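# Load a motor housing can into the press nest

## Task

Pick a single motor housing can out of the steel tray on the robot's table and set it into the round nest beneath the press's raised ram (the press stands on the same table). The can must sit completely down in the nest with its open end facing up, and at the finish no gripper may be in contact with any can.

## Robot and tools

Robot: two arms, left_arm and right_arm, each with a parallel gripper. Its fingers point along the gripper's own +z axis and close along its y axis. The reported end_effector_position is the point between the finger pads, just under 1 cm behind the tips.

Scene frame (used for readings only): metres, origin at table-top height midway between the nominal arm bases, +x out over the table, +z up, left_arm on the +y side. Image left/right does not match arm names. Orientation is end_effector_quat_wxyz. Printed positions can be somewhat off, more at long reach; a BASES line, if present, gives calibrated base places.

The row: every motion command is built from rows of 14 numbers, each in [-1, 1]. The first 7 are left_arm: dx, dy, dz, rx, ry, rz, opening. The next 7 are right_arm in the same order. Always give all 14, even if one arm stays still. dx to rz are offsets, not poses: they are measured from that arm's Hand target as it was when the action or move began, along that Hand target's own axes. Scale: 1.0 equals 0.6 m for dx/dy/dz and 180 degrees for the rotation vector rx, ry, rz. Opening is absolute, not an offset: +1 fully open (about 87 mm between pads), +0.5 about 69 mm, 0 about 43 mm, -0.5 about 18 mm, -1 closed. Every call sends an opening, so to keep a gripper as it is, repeat its current command (0 means half-shut, not 'no change').

execute_actions(actions, cameras): actions is a list of actions; each action is a list of up to 15 rows, one per 1/30 s control step; if shorter, the last row is held to fill 15 steps. All rows in one action count from the same start pose, so they are not cumulative within an action, but each new action starts from the new Hand target, so repeating an offset keeps moving. An empty actions list just returns state and images. cameras picks images: omitted/null/["all"] for all, [] for none, or names cam_head_left, cam_head_right. Results also list some per-step positions; HELD with an arm label means that arm's row was partly withheld.

move(target, speed, blend, opening_speed, blocking, cameras): straight-line path for each gripper. target is one 14-number row, or up to 15 such rows forming a waypoint list; every waypoint counts from the same starting Hand targets, not from the previous waypoint. speed in m/s, 0.002 to 0.5 (default 0.25), one value or one per waypoint; rotation limited to twice that in rad/s. blend in metres rounds corners at intermediate waypoints. opening_speed (at least 0.2 per second on the -1..+1 scale) ramps fingers; otherwise the opening is sent at once. Paths last at least 0.5 s and are cut off after 10 s. Moves do not avoid obstacles or the other arm; faster moves lag, stray and hit harder, and aiming far past a contact presses harder. blocking=false returns early; then call wait or stop before further commands. The result adds a 'move:' line: done, off_target, moving, held or fault per arm, plus limits=paced (pose clipped) or limits=held (steps withheld). done means at rest within 10 mm and 2 degrees; it says nothing about contact.

wait(seconds 0 to 10, cameras): lets time pass; a running move continues. stop(): brakes a running move; needs braking room.

zoom_image(camera, region): camera is cam_head_left or cam_head_right; region [x0, y0, x1, y1] in pixels of its latest image, at most 504 by 504. Images are 672x504. Intrinsics: cam_head_left K=[[403.073, 0, 335.279], [0, 403.073, 251.505], [0, 0, 1]] fovy 64.027; cam_head_right K=[[399.518, 0, 337.286], [0, 399.518, 248.197], [0, 0, 1]] fovy 64.484; both have strong radial distortion.

finished_scene(scene, check): call it twice in separate replies. The first submits your check (for each condition: what images and readings show, what they cannot, how it could still fail) and lets you fix things; the second ends the scene irreversibly and reports success.

Controller behaviour: each step the commanded pose is clipped to within 100 mm and 20 degrees of the measured pose; 'Hand target' in the result is the clipped pose, and your next offsets start from it, so command the remainder from there. Grippers often sag short or below and tilt, especially at long reach; small moves may do nothing or go sideways. Check position and orientation after each move and correct tilt. An arm blocked by an object keeps pushing until commanded away; send six zero pose numbers to re-assert its Hand target, or command the target back behind the gripper. A 'pose unreachable' line means the clearance check withheld that arm's command; it does not protect grippers from hitting each other.

Gripping: grip_measured is on the opening scale. To grasp, note grip_measured at first contact and command about 0.04 lower for full force (less for a lighter hold). Readings may be off by about 1 mm. Fast closing squeezes harder.

Joint ranges (rad): waist -2.618 to 3.054, shoulder 0.000 to 3.142, elbow 0.000 to 3.142 (straight at 2.901), wrist pitch -1.571 to 1.571, wrist yaw -1.571 to 1.571, wrist roll -2.094 to 2.094. Joint torques include arm weight, have offsets and noise, and joints 1 to 3 wrap at ±28 N m.

Heat: holding loads, stretched arms or pushing into unreachable poses heats motors. MOTOR HOT at 75 °C; at 90 °C that arm folds and idles for the rest of the scene; at 100 °C it goes limp.

Avoid: dropping the can, releasing a moving part, fast impacts, hard presses, arms striking each other, and anything leaving the table. Brief outside tugs on held parts or pushes on loose ones can occur.

Each tool is called after "Request:" by a JSON object that holds its "name" and its "arguments".

## Session

Request:
{"name": "execute_actions", "arguments": {"actions": []}}

Scene clock: 0.00 s.
left_arm: end_effector_position=(+0.4891, +0.2555, +0.2807) grip_measured=+0.972 end_effector_quat_wxyz=(+0.465, +0.043, +0.806, +0.364) | right_arm: end_effector_position=(+0.5203, -0.4964, +0.3712) grip_measured=+0.978 end_effector_quat_wxyz=(+0.724, +0.437, +0.511, -0.150)
Joint positions: left_arm=[-0.441 1.759 1.63 -0.401 -0.93 0.278 0.986] | right_arm=[-0.099 1.771 1.565 0.339 0.781 0.41 0.989]
Joint velocities: left_arm=[-0.017 0.012 -0.007 -0.066 0.022 -0.066 0.008] | right_arm=[0.012 -0.017 -0.012 -0.066 0.022 -0.007 0.018]
Joint torques (N m): no reading
Heat: left arm: 33 °C; right arm: 36 °C.
Hand target: left_arm +0.4886, +0.2557, +0.2899; +0.475, +0.036, +0.802, +0.361 | right_arm +0.5166, -0.4959, +0.3856; +0.734, +0.438, +0.499, -0.144
Tool commands: left_gripper/opening=+1.0 right_gripper/opening=+1.0

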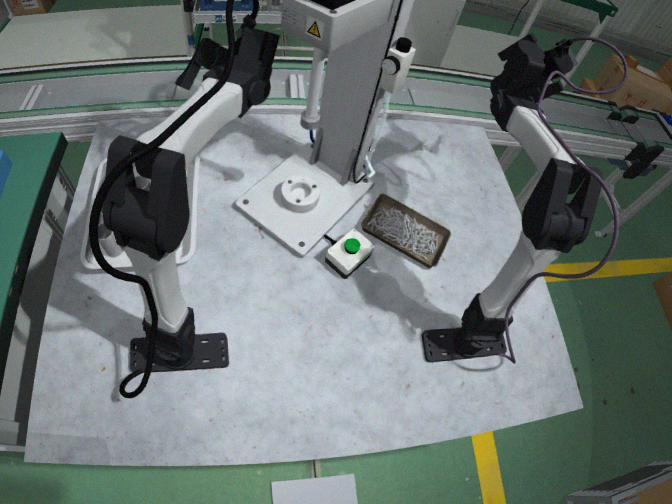

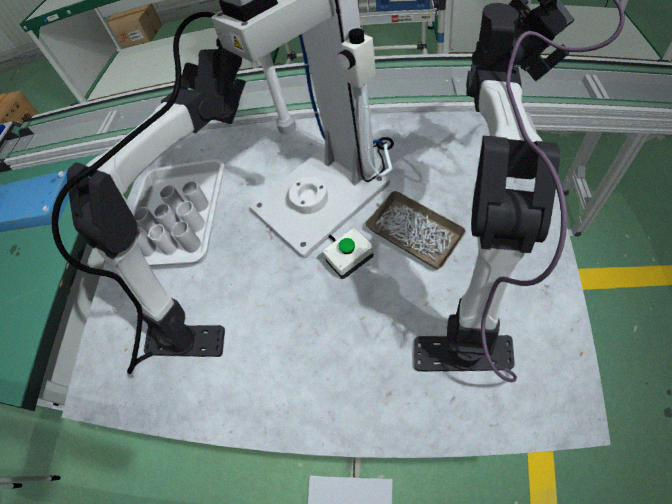

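Request:
{"name": "zoom_image", "arguments": {"camera": "cam_head_right", "region": [110, 140, 250, 280]}}

Request:
{"name": "zoom_image", "arguments": {"camera": "cam_head_right", "region": [230, 80, 410, 260]}}

Request:
{"name": "zoom_image", "arguments": {"camera": "cam_head_left", "region": [70, 0, 420, 300]}}

Scaled by 3.600.

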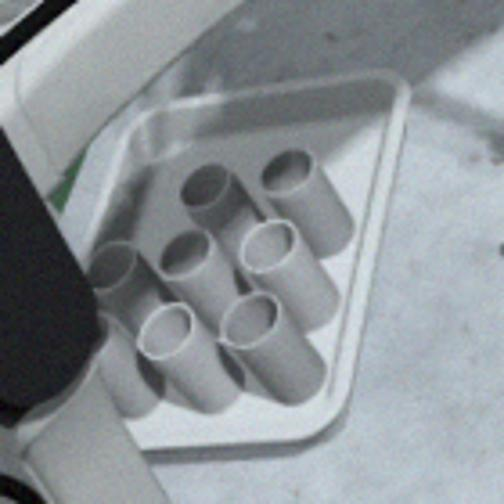

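Scaled by 2.800.

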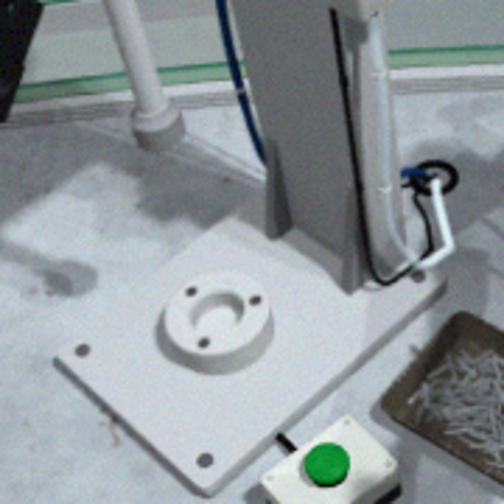

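Scaled by 1.440.

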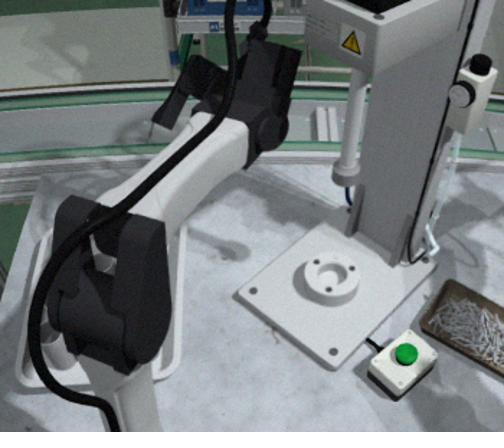

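Request:
{"name": "move", "arguments": {"target": [0.121,-0.138,-0.197,0.247,0.325,-0.025,0,0,0,0,0,0,0,1]}}

Scene clock: 21.30 s.
left_arm: end_effector_position=(+0.3864, +0.1566, +0.2051) grip_measured=+0.000 end_effector_quat_wxyz=(+0.112, +0.000, +0.993, -0.034) | right_arm: end_effector_position=(+0.5203, -0.4964, +0.3712) grip_measured=+0.978 end_effector_quat_wxyz=(+0.724, +0.437, +0.511, -0.150)
Joint positions: left_arm=[-0.366 2.051 2.26 -1.545 -0.004 -0.313 0.5] | right_arm=[-0.099 1.771 1.565 0.339 0.781 0.41 0.989]
Joint velocities: left_arm=[-0.007 -0.017 -0.002 -0.037 0.066 -0.051 0.009] | right_arm=[0.012 -0.002 0.007 0.007 0.051 -0.051 -0.003]
Joint torques (N m): left_arm=[0.64 -15.15 4.19 0.48 0.1 -0.11] | right_arm=[-0.23 -9.35 8.21 1.63 -0.06 -0.04]
Heat: left arm: 38 °C; right arm: 40 °C.
Hand target: left_arm +0.3791, +0.1593, +0.2186; -0.004, -0.006, +1.000, +0.001 | right_arm +0.5166, -0.4959, +0.3856; +0.734, +0.438, +0.499, -0.144
Off the commanded pose: left_arm 0.017 m, 14 deg | right_arm 0.015 m, 2 deg.
joint sent to its limit (left arm) — joint 4 (wrist pitch), lower limit. The joint targets are off in orientation, not in position.
move: off_target (left_arm, right_arm)

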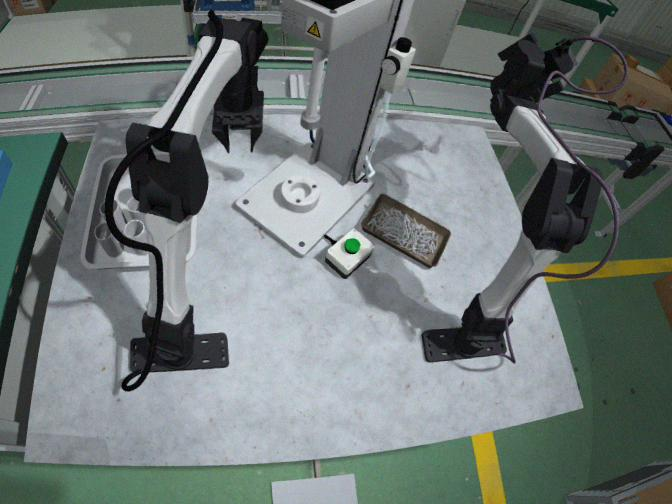

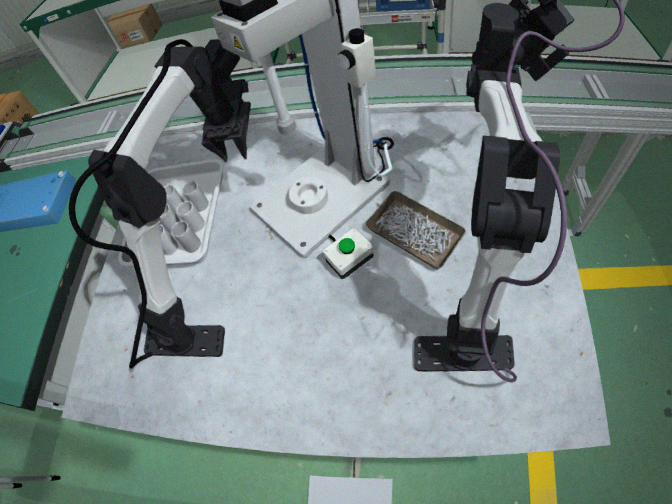

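Request:
{"name": "zoom_image", "arguments": {"camera": "cam_head_left", "region": [80, 110, 260, 280]}}

Request:
{"name": "zoom_image", "arguments": {"camera": "cam_head_right", "region": [110, 110, 290, 280]}}

Scaled by 2.800.

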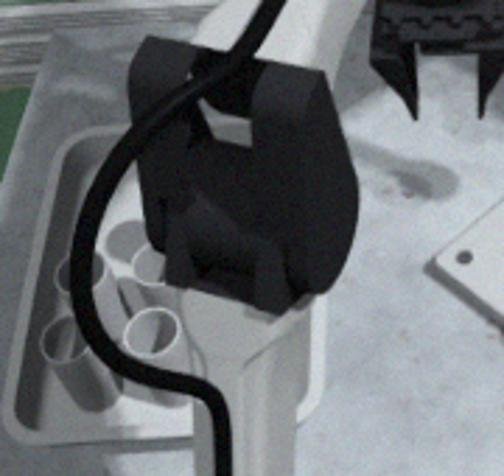

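Scaled by 2.800.

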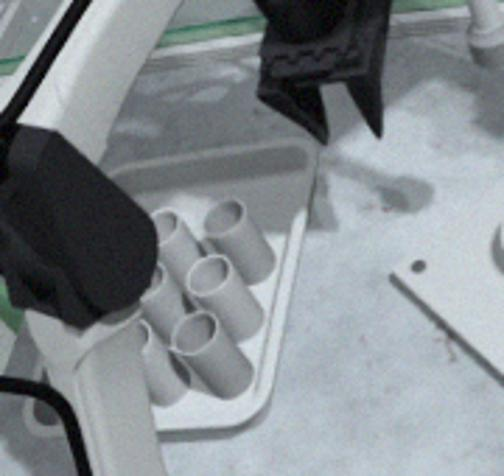

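Request:
{"name": "move", "arguments": {"target": [0.065,-0.165,0.081,0.098,-0.237,0.237,-1,0,0,0,0,0,0,1]}}

Request:
{"name": "zoom_image", "arguments": {"camera": "cam_head_left", "region": [230, 110, 390, 230]}}

Request:
{"name": "zoom_image", "arguments": {"camera": "cam_head_right", "region": [230, 110, 390, 230]}}

Request:
{"name": "zoom_image", "arguments": {"camera": "cam_head_left", "region": [70, 130, 230, 280]}}

Request:
{"name": "zoom_image", "arguments": {"camera": "cam_head_right", "region": [110, 140, 250, 280]}}

Scene clock: 56.30 s.
left_arm: end_effector_position=(+0.3597, +0.0943, +0.1625) grip_measured=-1.000 end_effector_quat_wxyz=(+0.344, +0.260, +0.897, -0.103) | right_arm: end_effector_position=(+0.5203, -0.4964, +0.3712) grip_measured=+0.978 end_effector_quat_wxyz=(+0.724, +0.437, +0.511, -0.150)
Joint positions: left_arm=[-0.554 1.505 1.26 -0.594 0.048 0.044 0] | right_arm=[-0.099 1.771 1.565 0.339 0.781 0.41 0.989]
Joint velocities: left_arm=[-0.002 -0.017 -0.002 -0.007 0.007 0.007 0] | right_arm=[-0.007 0.007 -0.007 -0.022 0.051 0.022 -0.018]
Joint torques (N m): left_arm=[-5.45 -10.56 5.57 1.38 1.14 1.25] | right_arm=[-0.21 -9.36 8.21 1.63 -0.06 -0.04]
Heat: left arm: 46 °C; right arm: 44 °C.
Hand target: left_arm +0.3380, +0.0601, +0.1736; +0.348, +0.349, +0.857, -0.152 | right_arm +0.5166, -0.4959, +0.3856; +0.734, +0.438, +0.499, -0.144
Off the commanded pose: left_arm 0.040 m, 12 deg | right_arm 0.015 m, 2 deg.
move: off_target (left_arm, right_arm)

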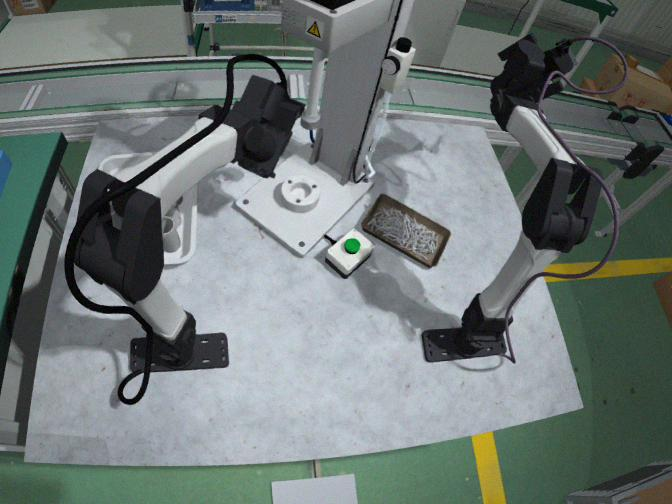

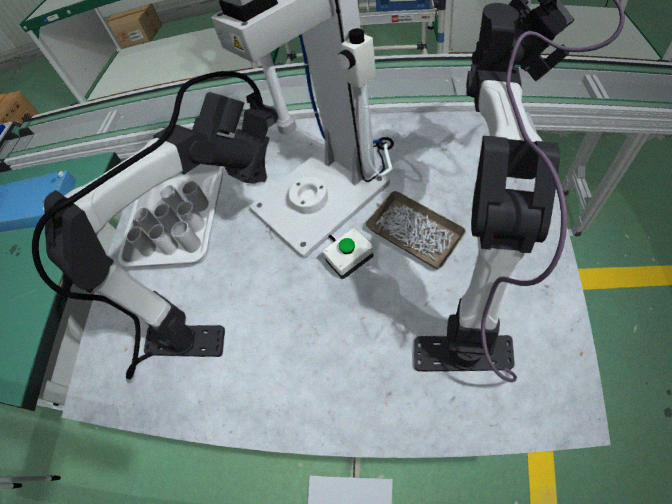

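Scaled by 3.150.

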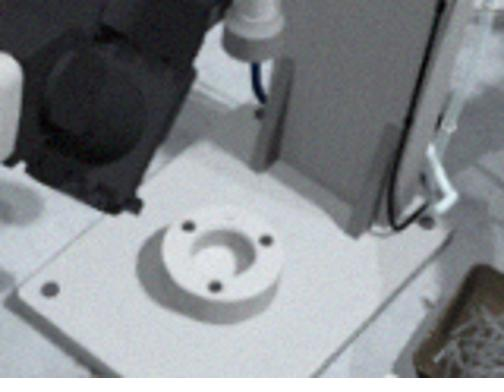

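Scaled by 3.150.

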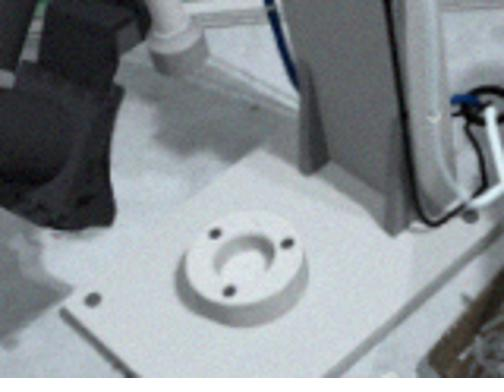

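Scaled by 3.150.

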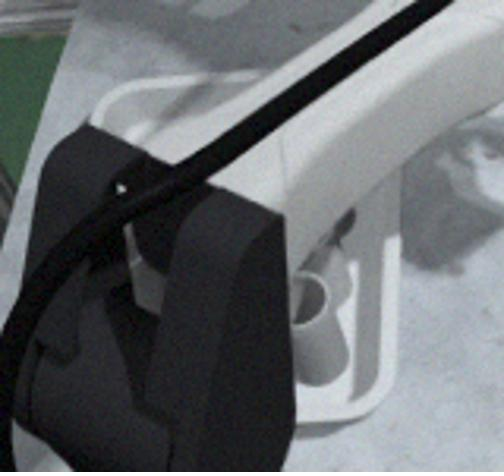

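Scaled by 3.600.

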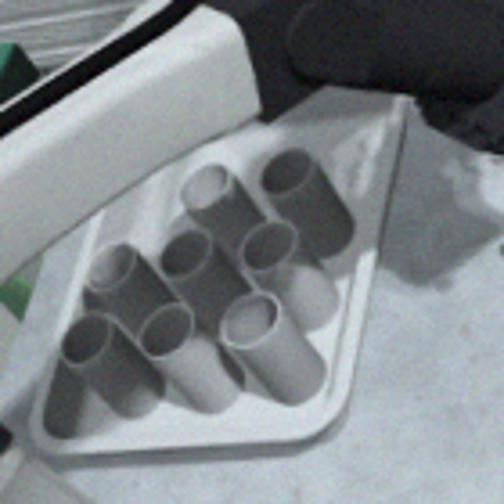

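Request:
{"name": "move", "arguments": {"target": [0.1,0,-0.1,0,0,0,-1,0,0,0,0,0,0,1]}}

Request:
{"name": "zoom_image", "arguments": {"camera": "cam_head_left", "region": [190, 50, 350, 230]}}

Request:
{"name": "zoom_image", "arguments": {"camera": "cam_head_right", "region": [170, 50, 330, 230]}}

Scene clock: 62.30 s.
left_arm: end_effector_position=(+0.2816, +0.1176, +0.1792) grip_measured=-1.000 end_effector_quat_wxyz=(+0.354, +0.346, +0.856, -0.149) | right_arm: end_effector_position=(+0.5203, -0.4964, +0.3712) grip_measured=+0.978 end_effector_quat_wxyz=(+0.724, +0.437, +0.511, -0.150)
Joint positions: left_arm=[-0.539 1.173 1.048 -0.678 0.209 0.197 0] | right_arm=[-0.099 1.771 1.565 0.339 0.781 0.41 0.989]
Joint velocities: left_arm=[-0.007 -0.002 0.002 -0.081 0.022 -0.022 0] | right_arm=[-0.002 0.002 -0.017 -0.051 -0.051 -0.051 0.003]
Joint torques (N m): left_arm=[0.62 -4.86 5.42 1.16 0.27 0.18] | right_arm=[-0.23 -9.36 8.21 1.62 -0.06 -0.04]
Heat: left arm: 45 °C; right arm: 44 °C.
Hand target: left_arm +0.2778, +0.1203, +0.1764; +0.349, +0.349, +0.857, -0.150 | right_arm +0.5166, -0.4959, +0.3856; +0.734, +0.438, +0.499, -0.144
Off the commanded pose: left_arm 0.007 m, 1 deg | right_arm 0.015 m, 2 deg.
move: off_target (right_arm)

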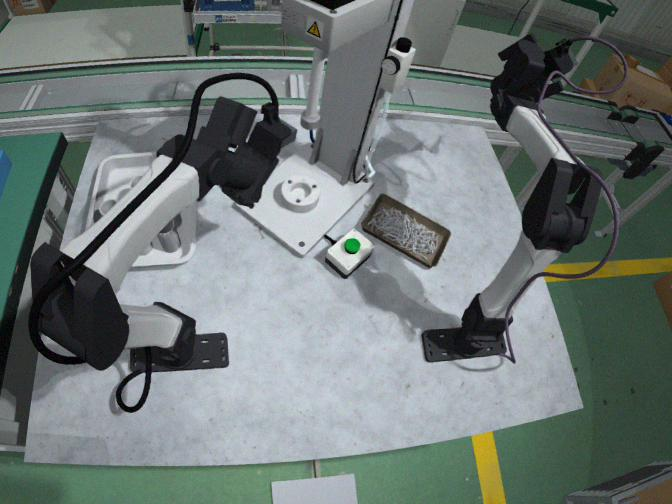

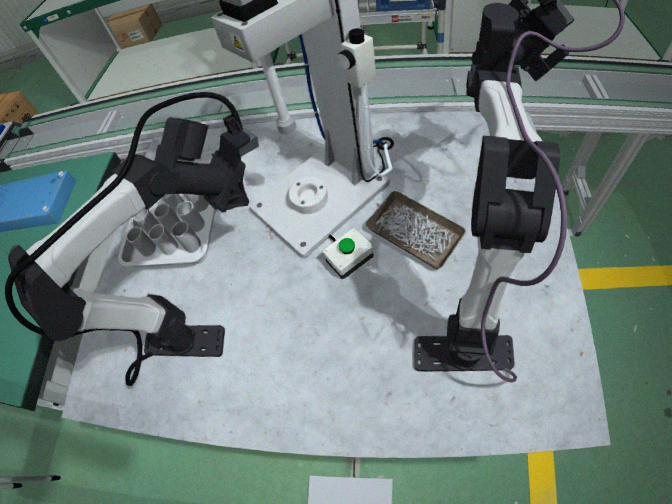

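Scaled by 2.800.

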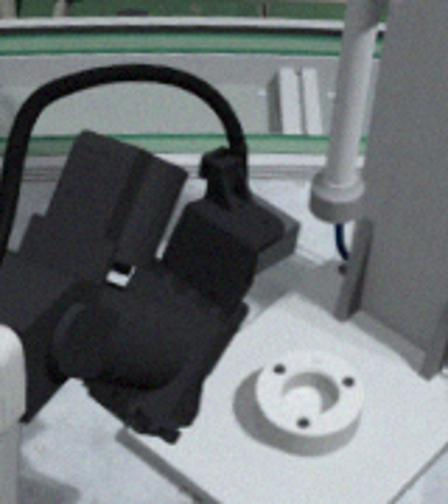

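Scaled by 2.800.

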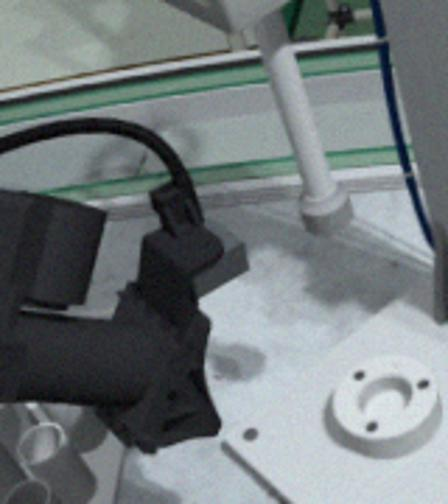

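Request:
{"name": "move", "arguments": {"target": [0.192,0.203,-0.154,-0.206,-0.109,-0.140,0.25,0,0,0,0,0,0,1]}}

Request:
{"name": "zoom_image", "arguments": {"camera": "cam_head_left", "region": [70, 130, 230, 280]}}

Request:
{"name": "zoom_image", "arguments": {"camera": "cam_head_right", "region": [110, 140, 250, 280]}}

Scene clock: 95.10 s.
left_arm: end_effector_position=(+0.2567, +0.3132, +0.1666) grip_measured=+0.250 end_effector_quat_wxyz=(+0.537, +0.013, +0.844, +0.015) | right_arm: end_effector_position=(+0.5203, -0.4964, +0.3712) grip_measured=+0.978 end_effector_quat_wxyz=(+0.724, +0.437, +0.511, -0.150)
Joint positions: left_arm=[0.173 0.502 0.543 -0.488 0.194 0.136 0.625] | right_arm=[-0.099 1.771 1.565 0.339 0.781 0.41 0.989]
Joint velocities: left_arm=[0.012 -0.012 -0.012 -0.095 -0.022 0.022 -0.004] | right_arm=[0.002 -0.007 -0.012 -0.051 0.007 0.066 -0.008]
Joint torques (N m): left_arm=[0.62 0.1 5.46 1.76 0.25 -0.04] | right_arm=[-0.23 -9.35 8.21 1.63 -0.06 -0.04]
Heat: left arm: 39 °C; right arm: 46 °C.
Hand target: left_arm +0.2580, +0.3129, +0.1667; +0.542, +0.011, +0.840, +0.011 | right_arm +0.5166, -0.4959, +0.3856; +0.734, +0.438, +0.499, -0.144
Off the commanded pose: left_arm 0.008 m, 2 deg | right_arm 0.015 m, 2 deg.
move: off_target (right_arm)

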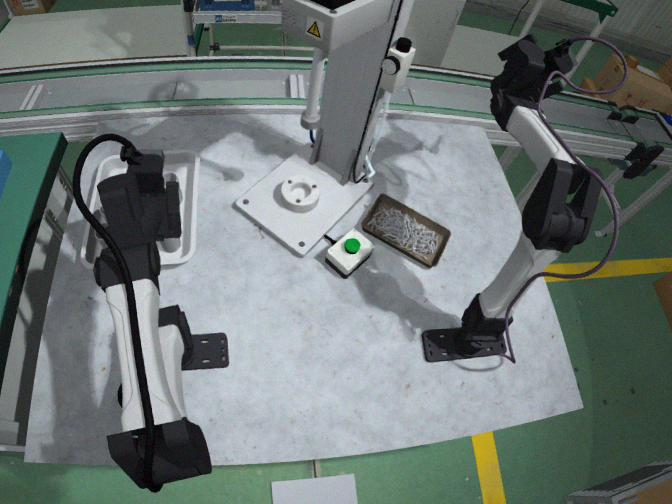

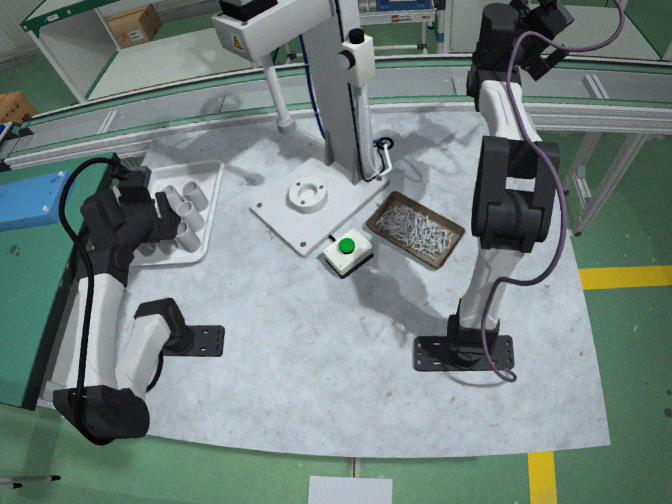

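Scaled by 3.150.

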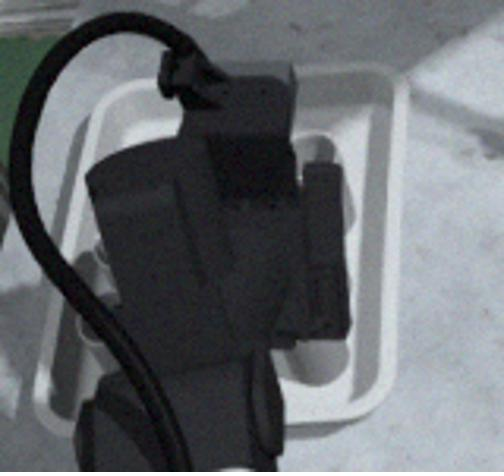

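Scaled by 3.600.

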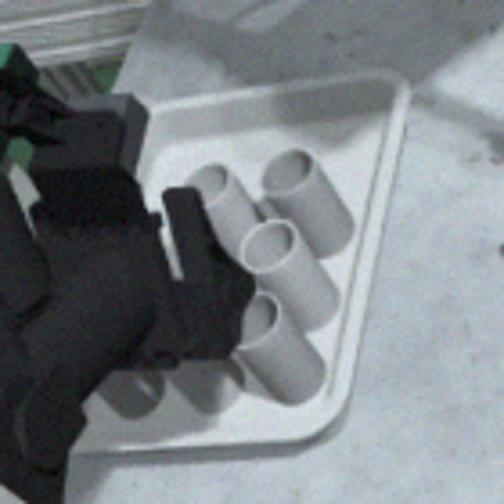

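Request:
{"name": "move", "arguments": {"target": [0,0,0,0,0,0,1,0,0,0,0,0,0,1]}}

Request:
{"name": "zoom_image", "arguments": {"camera": "cam_head_left", "region": [70, 130, 230, 280]}}

Request:
{"name": "zoom_image", "arguments": {"camera": "cam_head_right", "region": [110, 140, 250, 280]}}

Scene clock: 104.10 s.
left_arm: end_effector_position=(+0.2568, +0.3131, +0.1668) grip_measured=+0.972 end_effector_quat_wxyz=(+0.537, +0.014, +0.843, +0.015) | right_arm: end_effector_position=(+0.5203, -0.4964, +0.3712) grip_measured=+0.978 end_effector_quat_wxyz=(+0.724, +0.437, +0.511, -0.150)
Joint positions: left_arm=[0.173 0.502 0.543 -0.487 0.194 0.136 0.986] | right_arm=[-0.099 1.771 1.565 0.339 0.781 0.41 0.989]
Joint velocities: left_arm=[0.012 -0.007 0.012 -0.022 0.007 -0.051 -0.003] | right_arm=[-0.007 -0.012 -0.002 -0.125 -0.022 -0.037 -0.003]
Joint torques (N m): left_arm=[0.76 0.02 5.53 1.76 0.21 -0.09] | right_arm=[-0.23 -9.36 8.21 1.63 -0.06 -0.04]
Heat: left arm: 38 °C; right arm: 46 °C.
Hand target: left_arm +0.2580, +0.3129, +0.1667; +0.542, +0.011, +0.840, +0.011 | right_arm +0.5166, -0.4959, +0.3856; +0.734, +0.438, +0.499, -0.144
Off the commanded pose: left_arm 0.001 m, 1 deg | right_arm 0.015 m, 2 deg.
move: off_target (right_arm)

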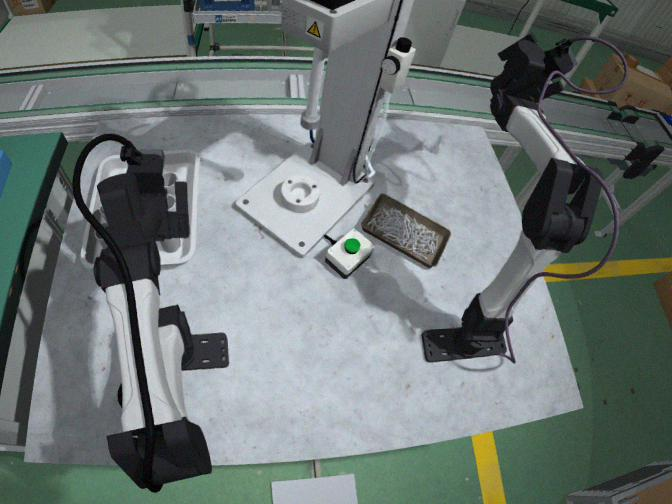

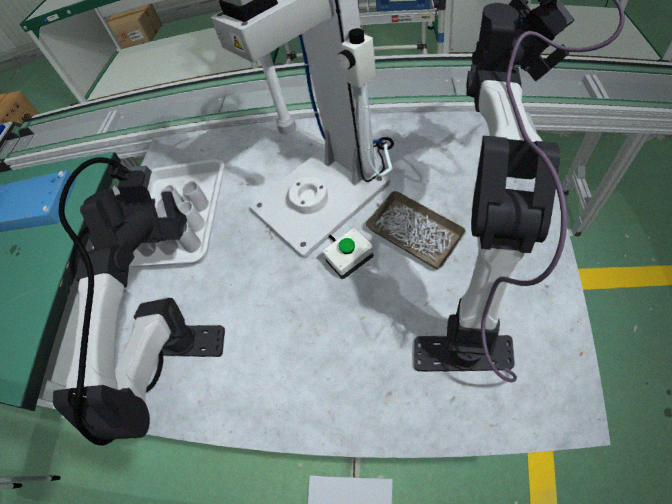

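Scaled by 3.150.

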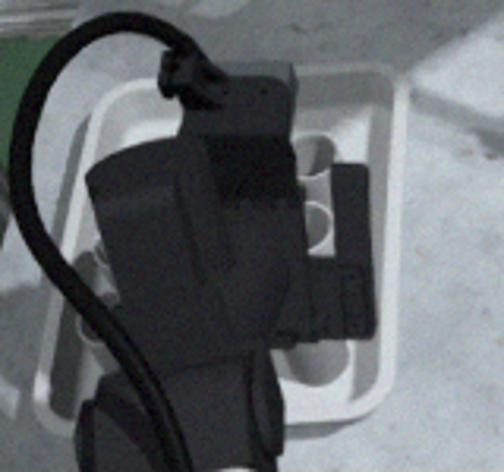

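Scaled by 3.600.

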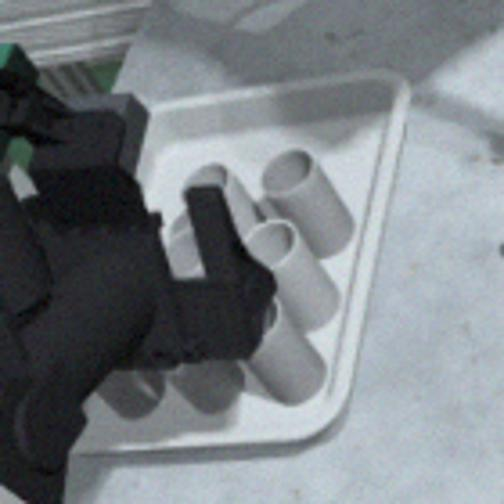

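Request:
{"name": "move", "arguments": {"target": [-0.023,-0.322,-0.08,0.356,-0.003,0.154,0.25,0,0,0,0,0,0,1]}}

Request:
{"name": "zoom_image", "arguments": {"camera": "cam_head_left", "region": [150, 150, 350, 300]}}

Request:
{"name": "zoom_image", "arguments": {"camera": "cam_head_right", "region": [150, 150, 350, 300]}}

Scene clock: 128.07 s.
left_arm: end_effector_position=(+0.2176, +0.1217, +0.1820) grip_measured=+0.250 end_effector_quat_wxyz=(+0.433, +0.469, +0.701, -0.317) | right_arm: end_effector_position=(+0.5203, -0.4964, +0.3712) grip_measured=+0.978 end_effector_quat_wxyz=(+0.724, +0.437, +0.511, -0.150)
Joint positions: left_arm=[-0.268 0.861 0.737 -0.596 0.871 0.55 0.625] | right_arm=[-0.099 1.771 1.565 0.339 0.781 0.41 0.989]
Joint velocities: left_arm=[-0.007 0.002 0.037 0.007 0.007 -0.022 0.001] | right_arm=[0.007 -0.017 -0.002 -0.022 -0.022 0.022 -0.008]
Joint torques (N m): left_arm=[-0.57 -0.7 8.85 1.13 0.5 0.15] | right_arm=[-0.23 -9.36 8.21 1.63 -0.06 -0.04]
Heat: left arm: 39 °C; right arm: 46 °C.
Hand target: left_arm +0.2198, +0.1184, +0.1931; +0.441, +0.479, +0.690, -0.317 | right_arm +0.5166, -0.4959, +0.3856; +0.734, +0.438, +0.499, -0.144
Off the commanded pose: left_arm 0.012 m, 2 deg | right_arm 0.015 m, 2 deg.
move: off_target (left_arm, right_arm)

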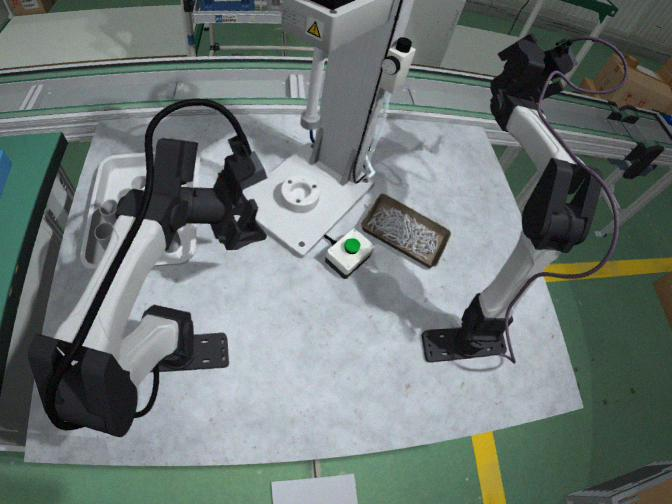

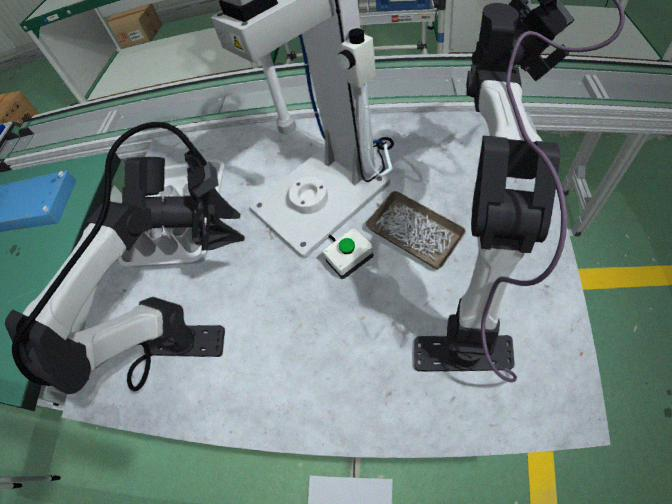

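Scaled by 2.520.

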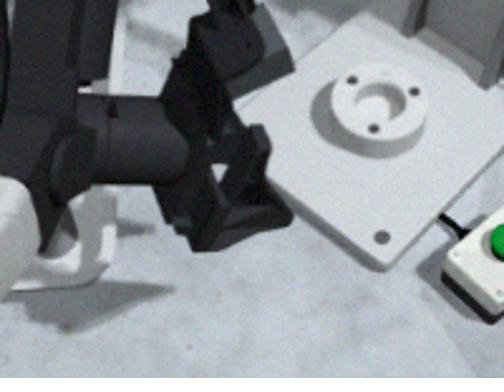

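Scaled by 2.520.

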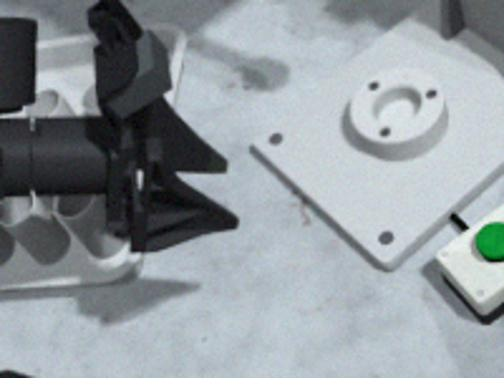

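Request:
{"name": "move", "arguments": {"target": [0.251,0.104,-0.224,-0.356,0.003,-0.154,0.25,0,0,0,0,0,0,1]}}

Request:
{"name": "zoom_image", "arguments": {"camera": "cam_head_left", "region": [70, 130, 230, 280]}}

Request:
{"name": "zoom_image", "arguments": {"camera": "cam_head_right", "region": [110, 140, 250, 280]}}

Scene clock: 148.20 s.
left_arm: end_effector_position=(+0.2111, +0.3121, +0.1142) grip_measured=+0.250 end_effector_quat_wxyz=(+0.537, +0.020, +0.843, +0.010) | right_arm: end_effector_position=(+0.5203, -0.4964, +0.3712) grip_measured=+0.978 end_effector_quat_wxyz=(+0.724, +0.437, +0.511, -0.150)
Joint positions: left_arm=[0.39 0.16 0.347 -0.665 0.404 0.243 0.625] | right_arm=[-0.099 1.771 1.565 0.339 0.781 0.41 0.989]
Joint velocities: left_arm=[0.002 -0.017 -0.012 0.007 -0.051 -0.007 0.001] | right_arm=[0.007 0.007 -0.017 0.037 -0.095 0.037 -0.008]
Joint torques (N m): left_arm=[0.39 1.4 5.27 1.7 0.1 -0.08] | right_arm=[-0.23 -9.36 8.21 1.63 -0.06 -0.04]
Heat: left arm: 40 °C; right arm: 47 °C.
Hand target: left_arm +0.2126, +0.3151, +0.1140; +0.541, +0.013, +0.841, +0.015 | right_arm +0.5166, -0.4959, +0.3856; +0.734, +0.438, +0.499, -0.144
Off the commanded pose: left_arm 0.006 m, 2 deg | right_arm 0.015 m, 2 deg.
move: off_target (right_arm)

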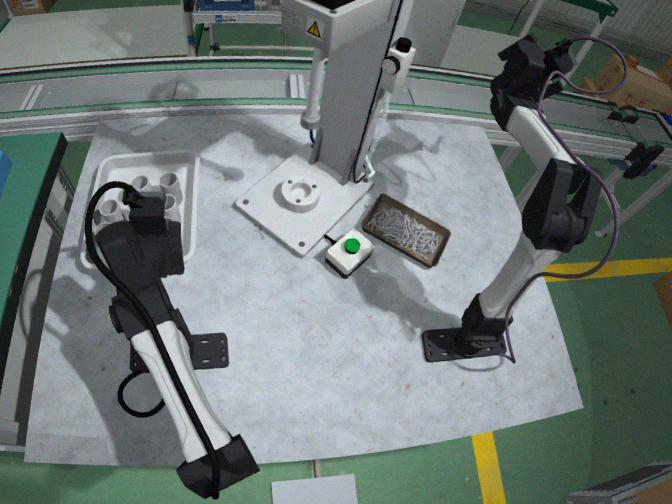

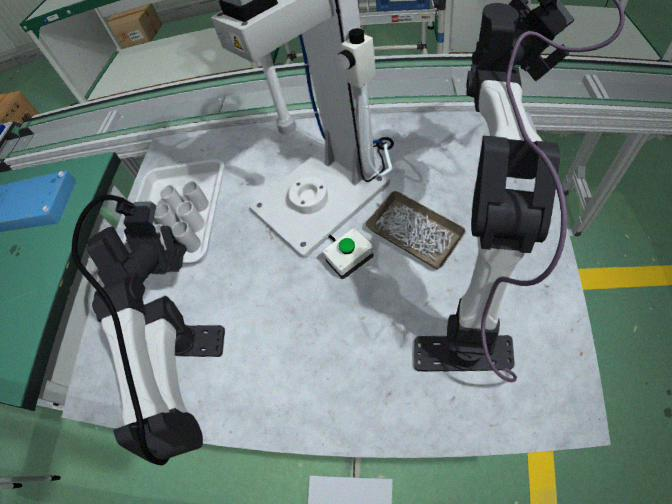

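Scaled by 3.150.

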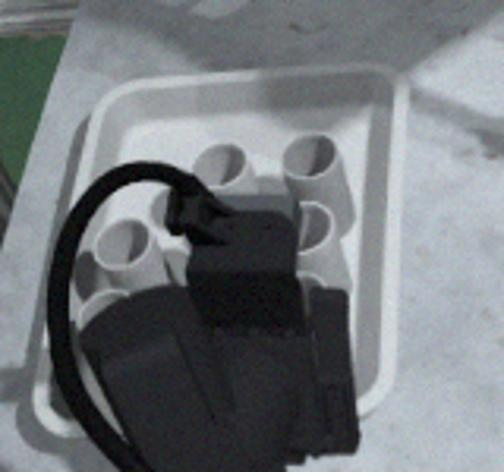

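Scaled by 3.600.

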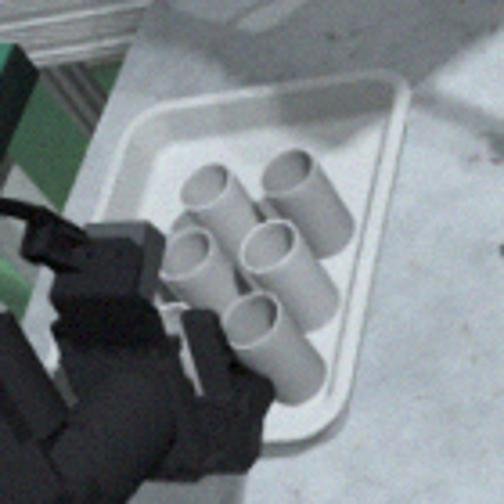

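Request:
{"name": "move", "arguments": {"target": [-0.052,-0.007,0.086,0,0,0,0.4,0,0,0,0,0,0,1]}}

Request:
{"name": "zoom_image", "arguments": {"camera": "cam_head_left", "region": [70, 130, 230, 280]}}

Request:
{"name": "zoom_image", "arguments": {"camera": "cam_head_right", "region": [110, 140, 250, 280]}}

Scene clock: 163.57 s.
left_arm: end_effector_position=(+0.2703, +0.3097, +0.1156) grip_measured=+0.400 end_effector_quat_wxyz=(+0.536, +0.013, +0.844, +0.009) | right_arm: end_effector_position=(+0.5203, -0.4964, +0.3712) grip_measured=+0.978 end_effector_quat_wxyz=(+0.724, +0.437, +0.511, -0.150)
Joint positions: left_arm=[0.133 0.528 0.34 -0.257 0.167 0.112 0.7] | right_arm=[-0.099 1.771 1.565 0.339 0.781 0.41 0.989]
Joint velocities: left_arm=[-0.012 -0.012 0.002 -0.022 0.037 -0.022 -0.009] | right_arm=[0.007 0.007 -0.007 -0.022 -0.022 -0.051 -0.003]
Joint torques (N m): left_arm=[-0.61 1.13 7.23 1.79 0.01 -0.06] | right_arm=[-0.23 -9.35 8.21 1.63 -0.06 -0.04]
Heat: left arm: 40 °C; right arm: 47 °C.
Hand target: left_arm +0.2738, +0.3100, +0.1199; +0.542, +0.010, +0.840, +0.010 | right_arm +0.5166, -0.4959, +0.3856; +0.734, +0.438, +0.499, -0.144
Off the commanded pose: left_arm 0.006 m, 1 deg | right_arm 0.015 m, 2 deg.
move: off_target (right_arm)

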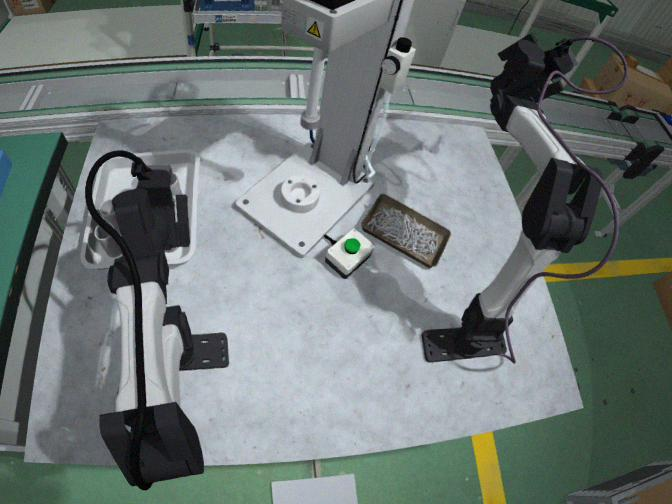

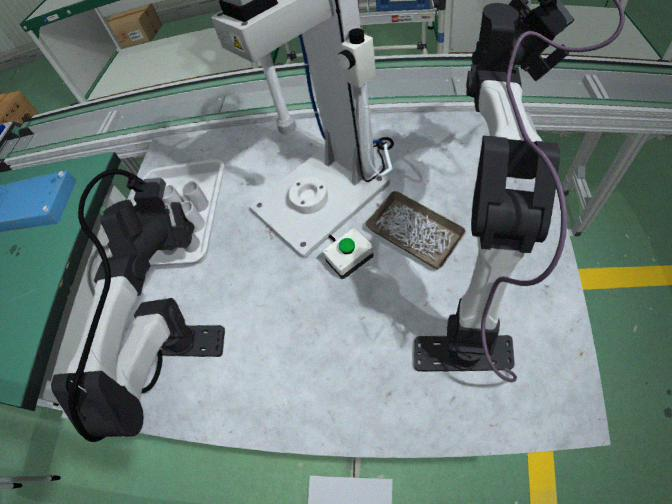

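Scaled by 3.150.

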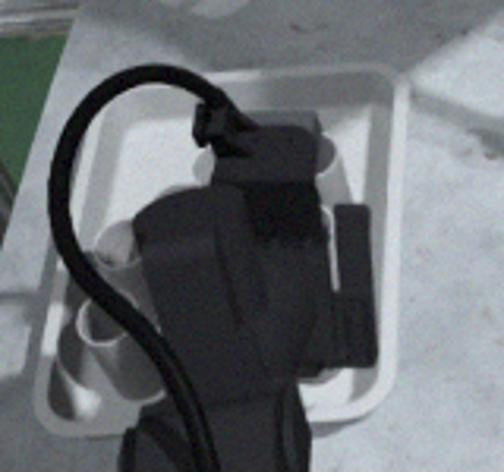

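Scaled by 3.600.

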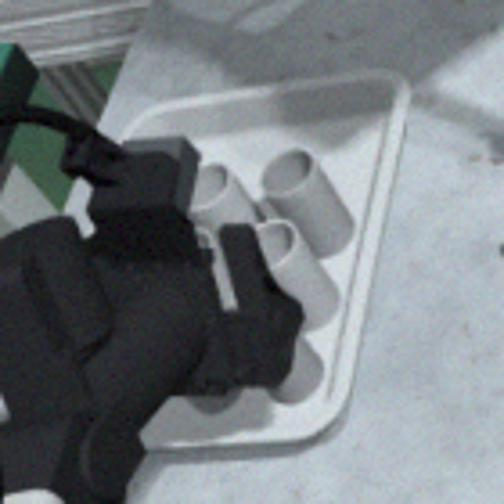

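Request:
{"name": "move", "arguments": {"target": [0.098,0,0.046,0,0,0,0.4,0,0,0,0,0,0,1], "speed": 0.1}}

Request:
{"name": "zoom_image", "arguments": {"camera": "cam_head_right", "region": [110, 140, 250, 280]}}

Scene clock: 169.80 s.
left_arm: end_effector_position=(+0.2946, +0.3227, +0.1032) grip_measured=+0.400 end_effector_quat_wxyz=(+0.608, +0.016, +0.793, +0.042) | right_arm: end_effector_position=(+0.5203, -0.4964, +0.3712) grip_measured=+0.978 end_effector_quat_wxyz=(+0.724, +0.437, +0.511, -0.150)
Joint positions: left_arm=[0.146 0.584 0.139 0.182 0.144 0.128 0.7] | right_arm=[-0.099 1.771 1.565 0.339 0.781 0.41 0.989]
Joint velocities: left_arm=[0.007 0.032 -0.007 -0.007 0.051 0.022 -0.001] | right_arm=[-0.002 -0.012 -0.002 -0.007 0.007 0.066 0.013]
Joint torques (N m): left_arm=[-0.06 2.81 3.38 0.64 0.39 -0.18] | right_arm=[-0.21 -9.36 8.23 1.63 -0.06 -0.04]
Heat: left arm: 40 °C; right arm: 47 °C.
Hand target: left_arm +0.2738, +0.3124, +0.0548; +0.542, +0.010, +0.840, +0.010 | right_arm +0.5166, -0.4959, +0.3856; +0.734, +0.438, +0.499, -0.144
Off the commanded pose: left_arm 0.053 m, 10 deg | right_arm 0.015 m, 2 deg.
move: off_target (left_arm, right_arm)

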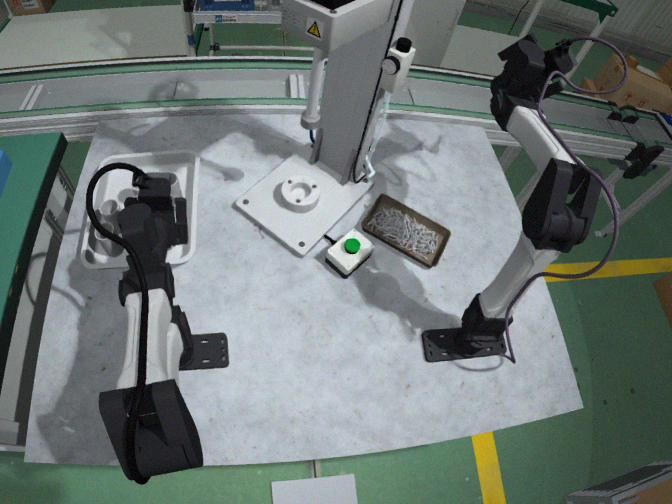

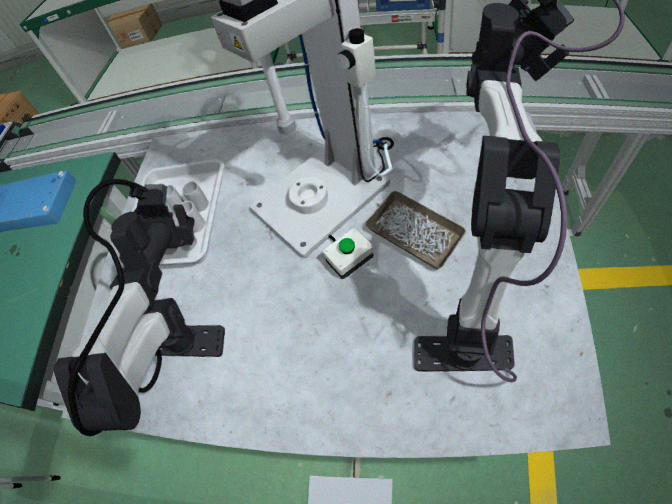

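Scaled by 3.600.

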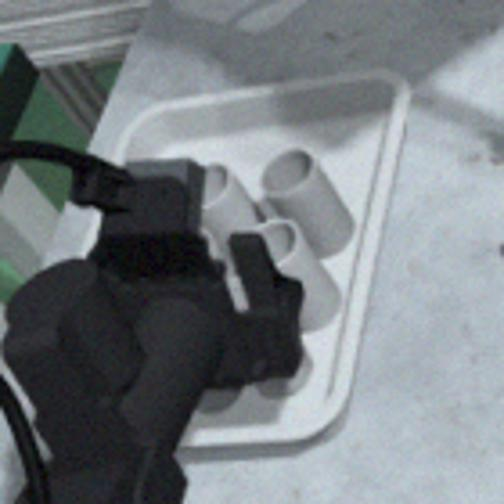

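Request:
{"name": "move", "arguments": {"target": [-0.106,-0.004,-0.049,0,0,0,0.4,0,0,0,0,0,0,1]}}

Request:
{"name": "zoom_image", "arguments": {"camera": "cam_head_right", "region": [120, 160, 220, 260]}}

Request:
{"name": "zoom_image", "arguments": {"camera": "cam_head_left", "region": [110, 160, 210, 260]}}

Scene clock: 174.80 s.
left_arm: end_effector_position=(+0.2719, +0.3084, +0.1130) grip_measured=+0.400 end_effector_quat_wxyz=(+0.534, +0.012, +0.845, +0.011) | right_arm: end_effector_position=(+0.5203, -0.4964, +0.3712) grip_measured=+0.978 end_effector_quat_wxyz=(+0.724, +0.437, +0.511, -0.150)
Joint positions: left_arm=[0.109 0.542 0.335 -0.243 0.14 0.101 0.7] | right_arm=[-0.099 1.771 1.565 0.339 0.781 0.41 0.989]
Joint velocities: left_arm=[-0.017 0.007 0.002 -0.022 0.007 -0.022 -0.009] | right_arm=[-0.002 -0.017 0.007 -0.007 -0.037 -0.022 0.003]
Joint torques (N m): left_arm=[-0.53 -0.08 9.02 1.5 0.1 -0.09] | right_arm=[-0.23 -9.36 8.21 1.63 -0.06 -0.04]
Heat: left arm: 40 °C; right arm: 47 °C.
Hand target: left_arm +0.2742, +0.3073, +0.1250; +0.542, +0.010, +0.840, +0.010 | right_arm +0.5166, -0.4959, +0.3856; +0.734, +0.438, +0.499, -0.144
Off the commanded pose: left_arm 0.012 m, 1 deg | right_arm 0.015 m, 2 deg.
move: off_target (left_arm, right_arm)

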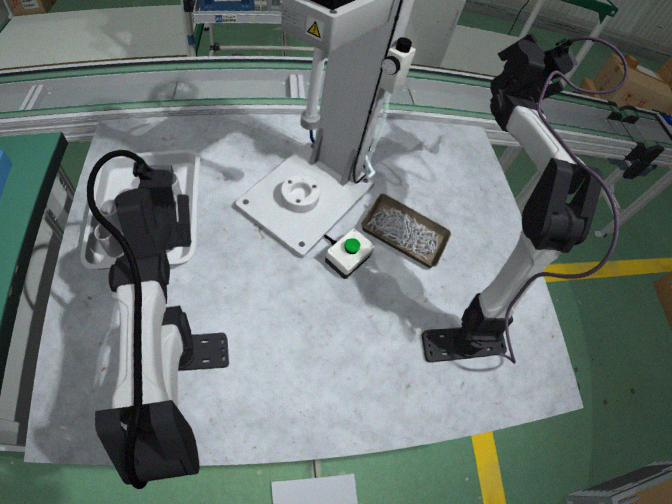

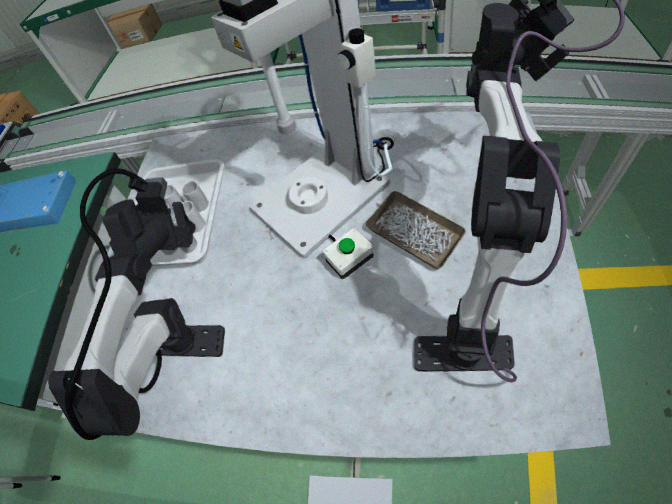

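Scaled by 5.040.

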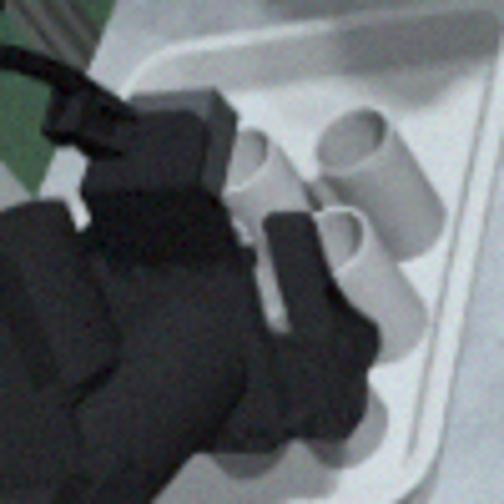

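Scaled by 5.040.

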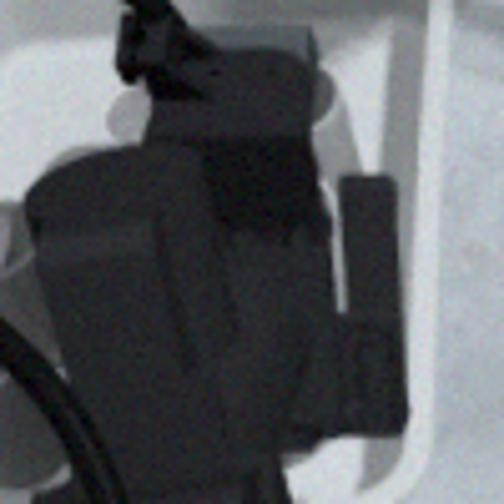

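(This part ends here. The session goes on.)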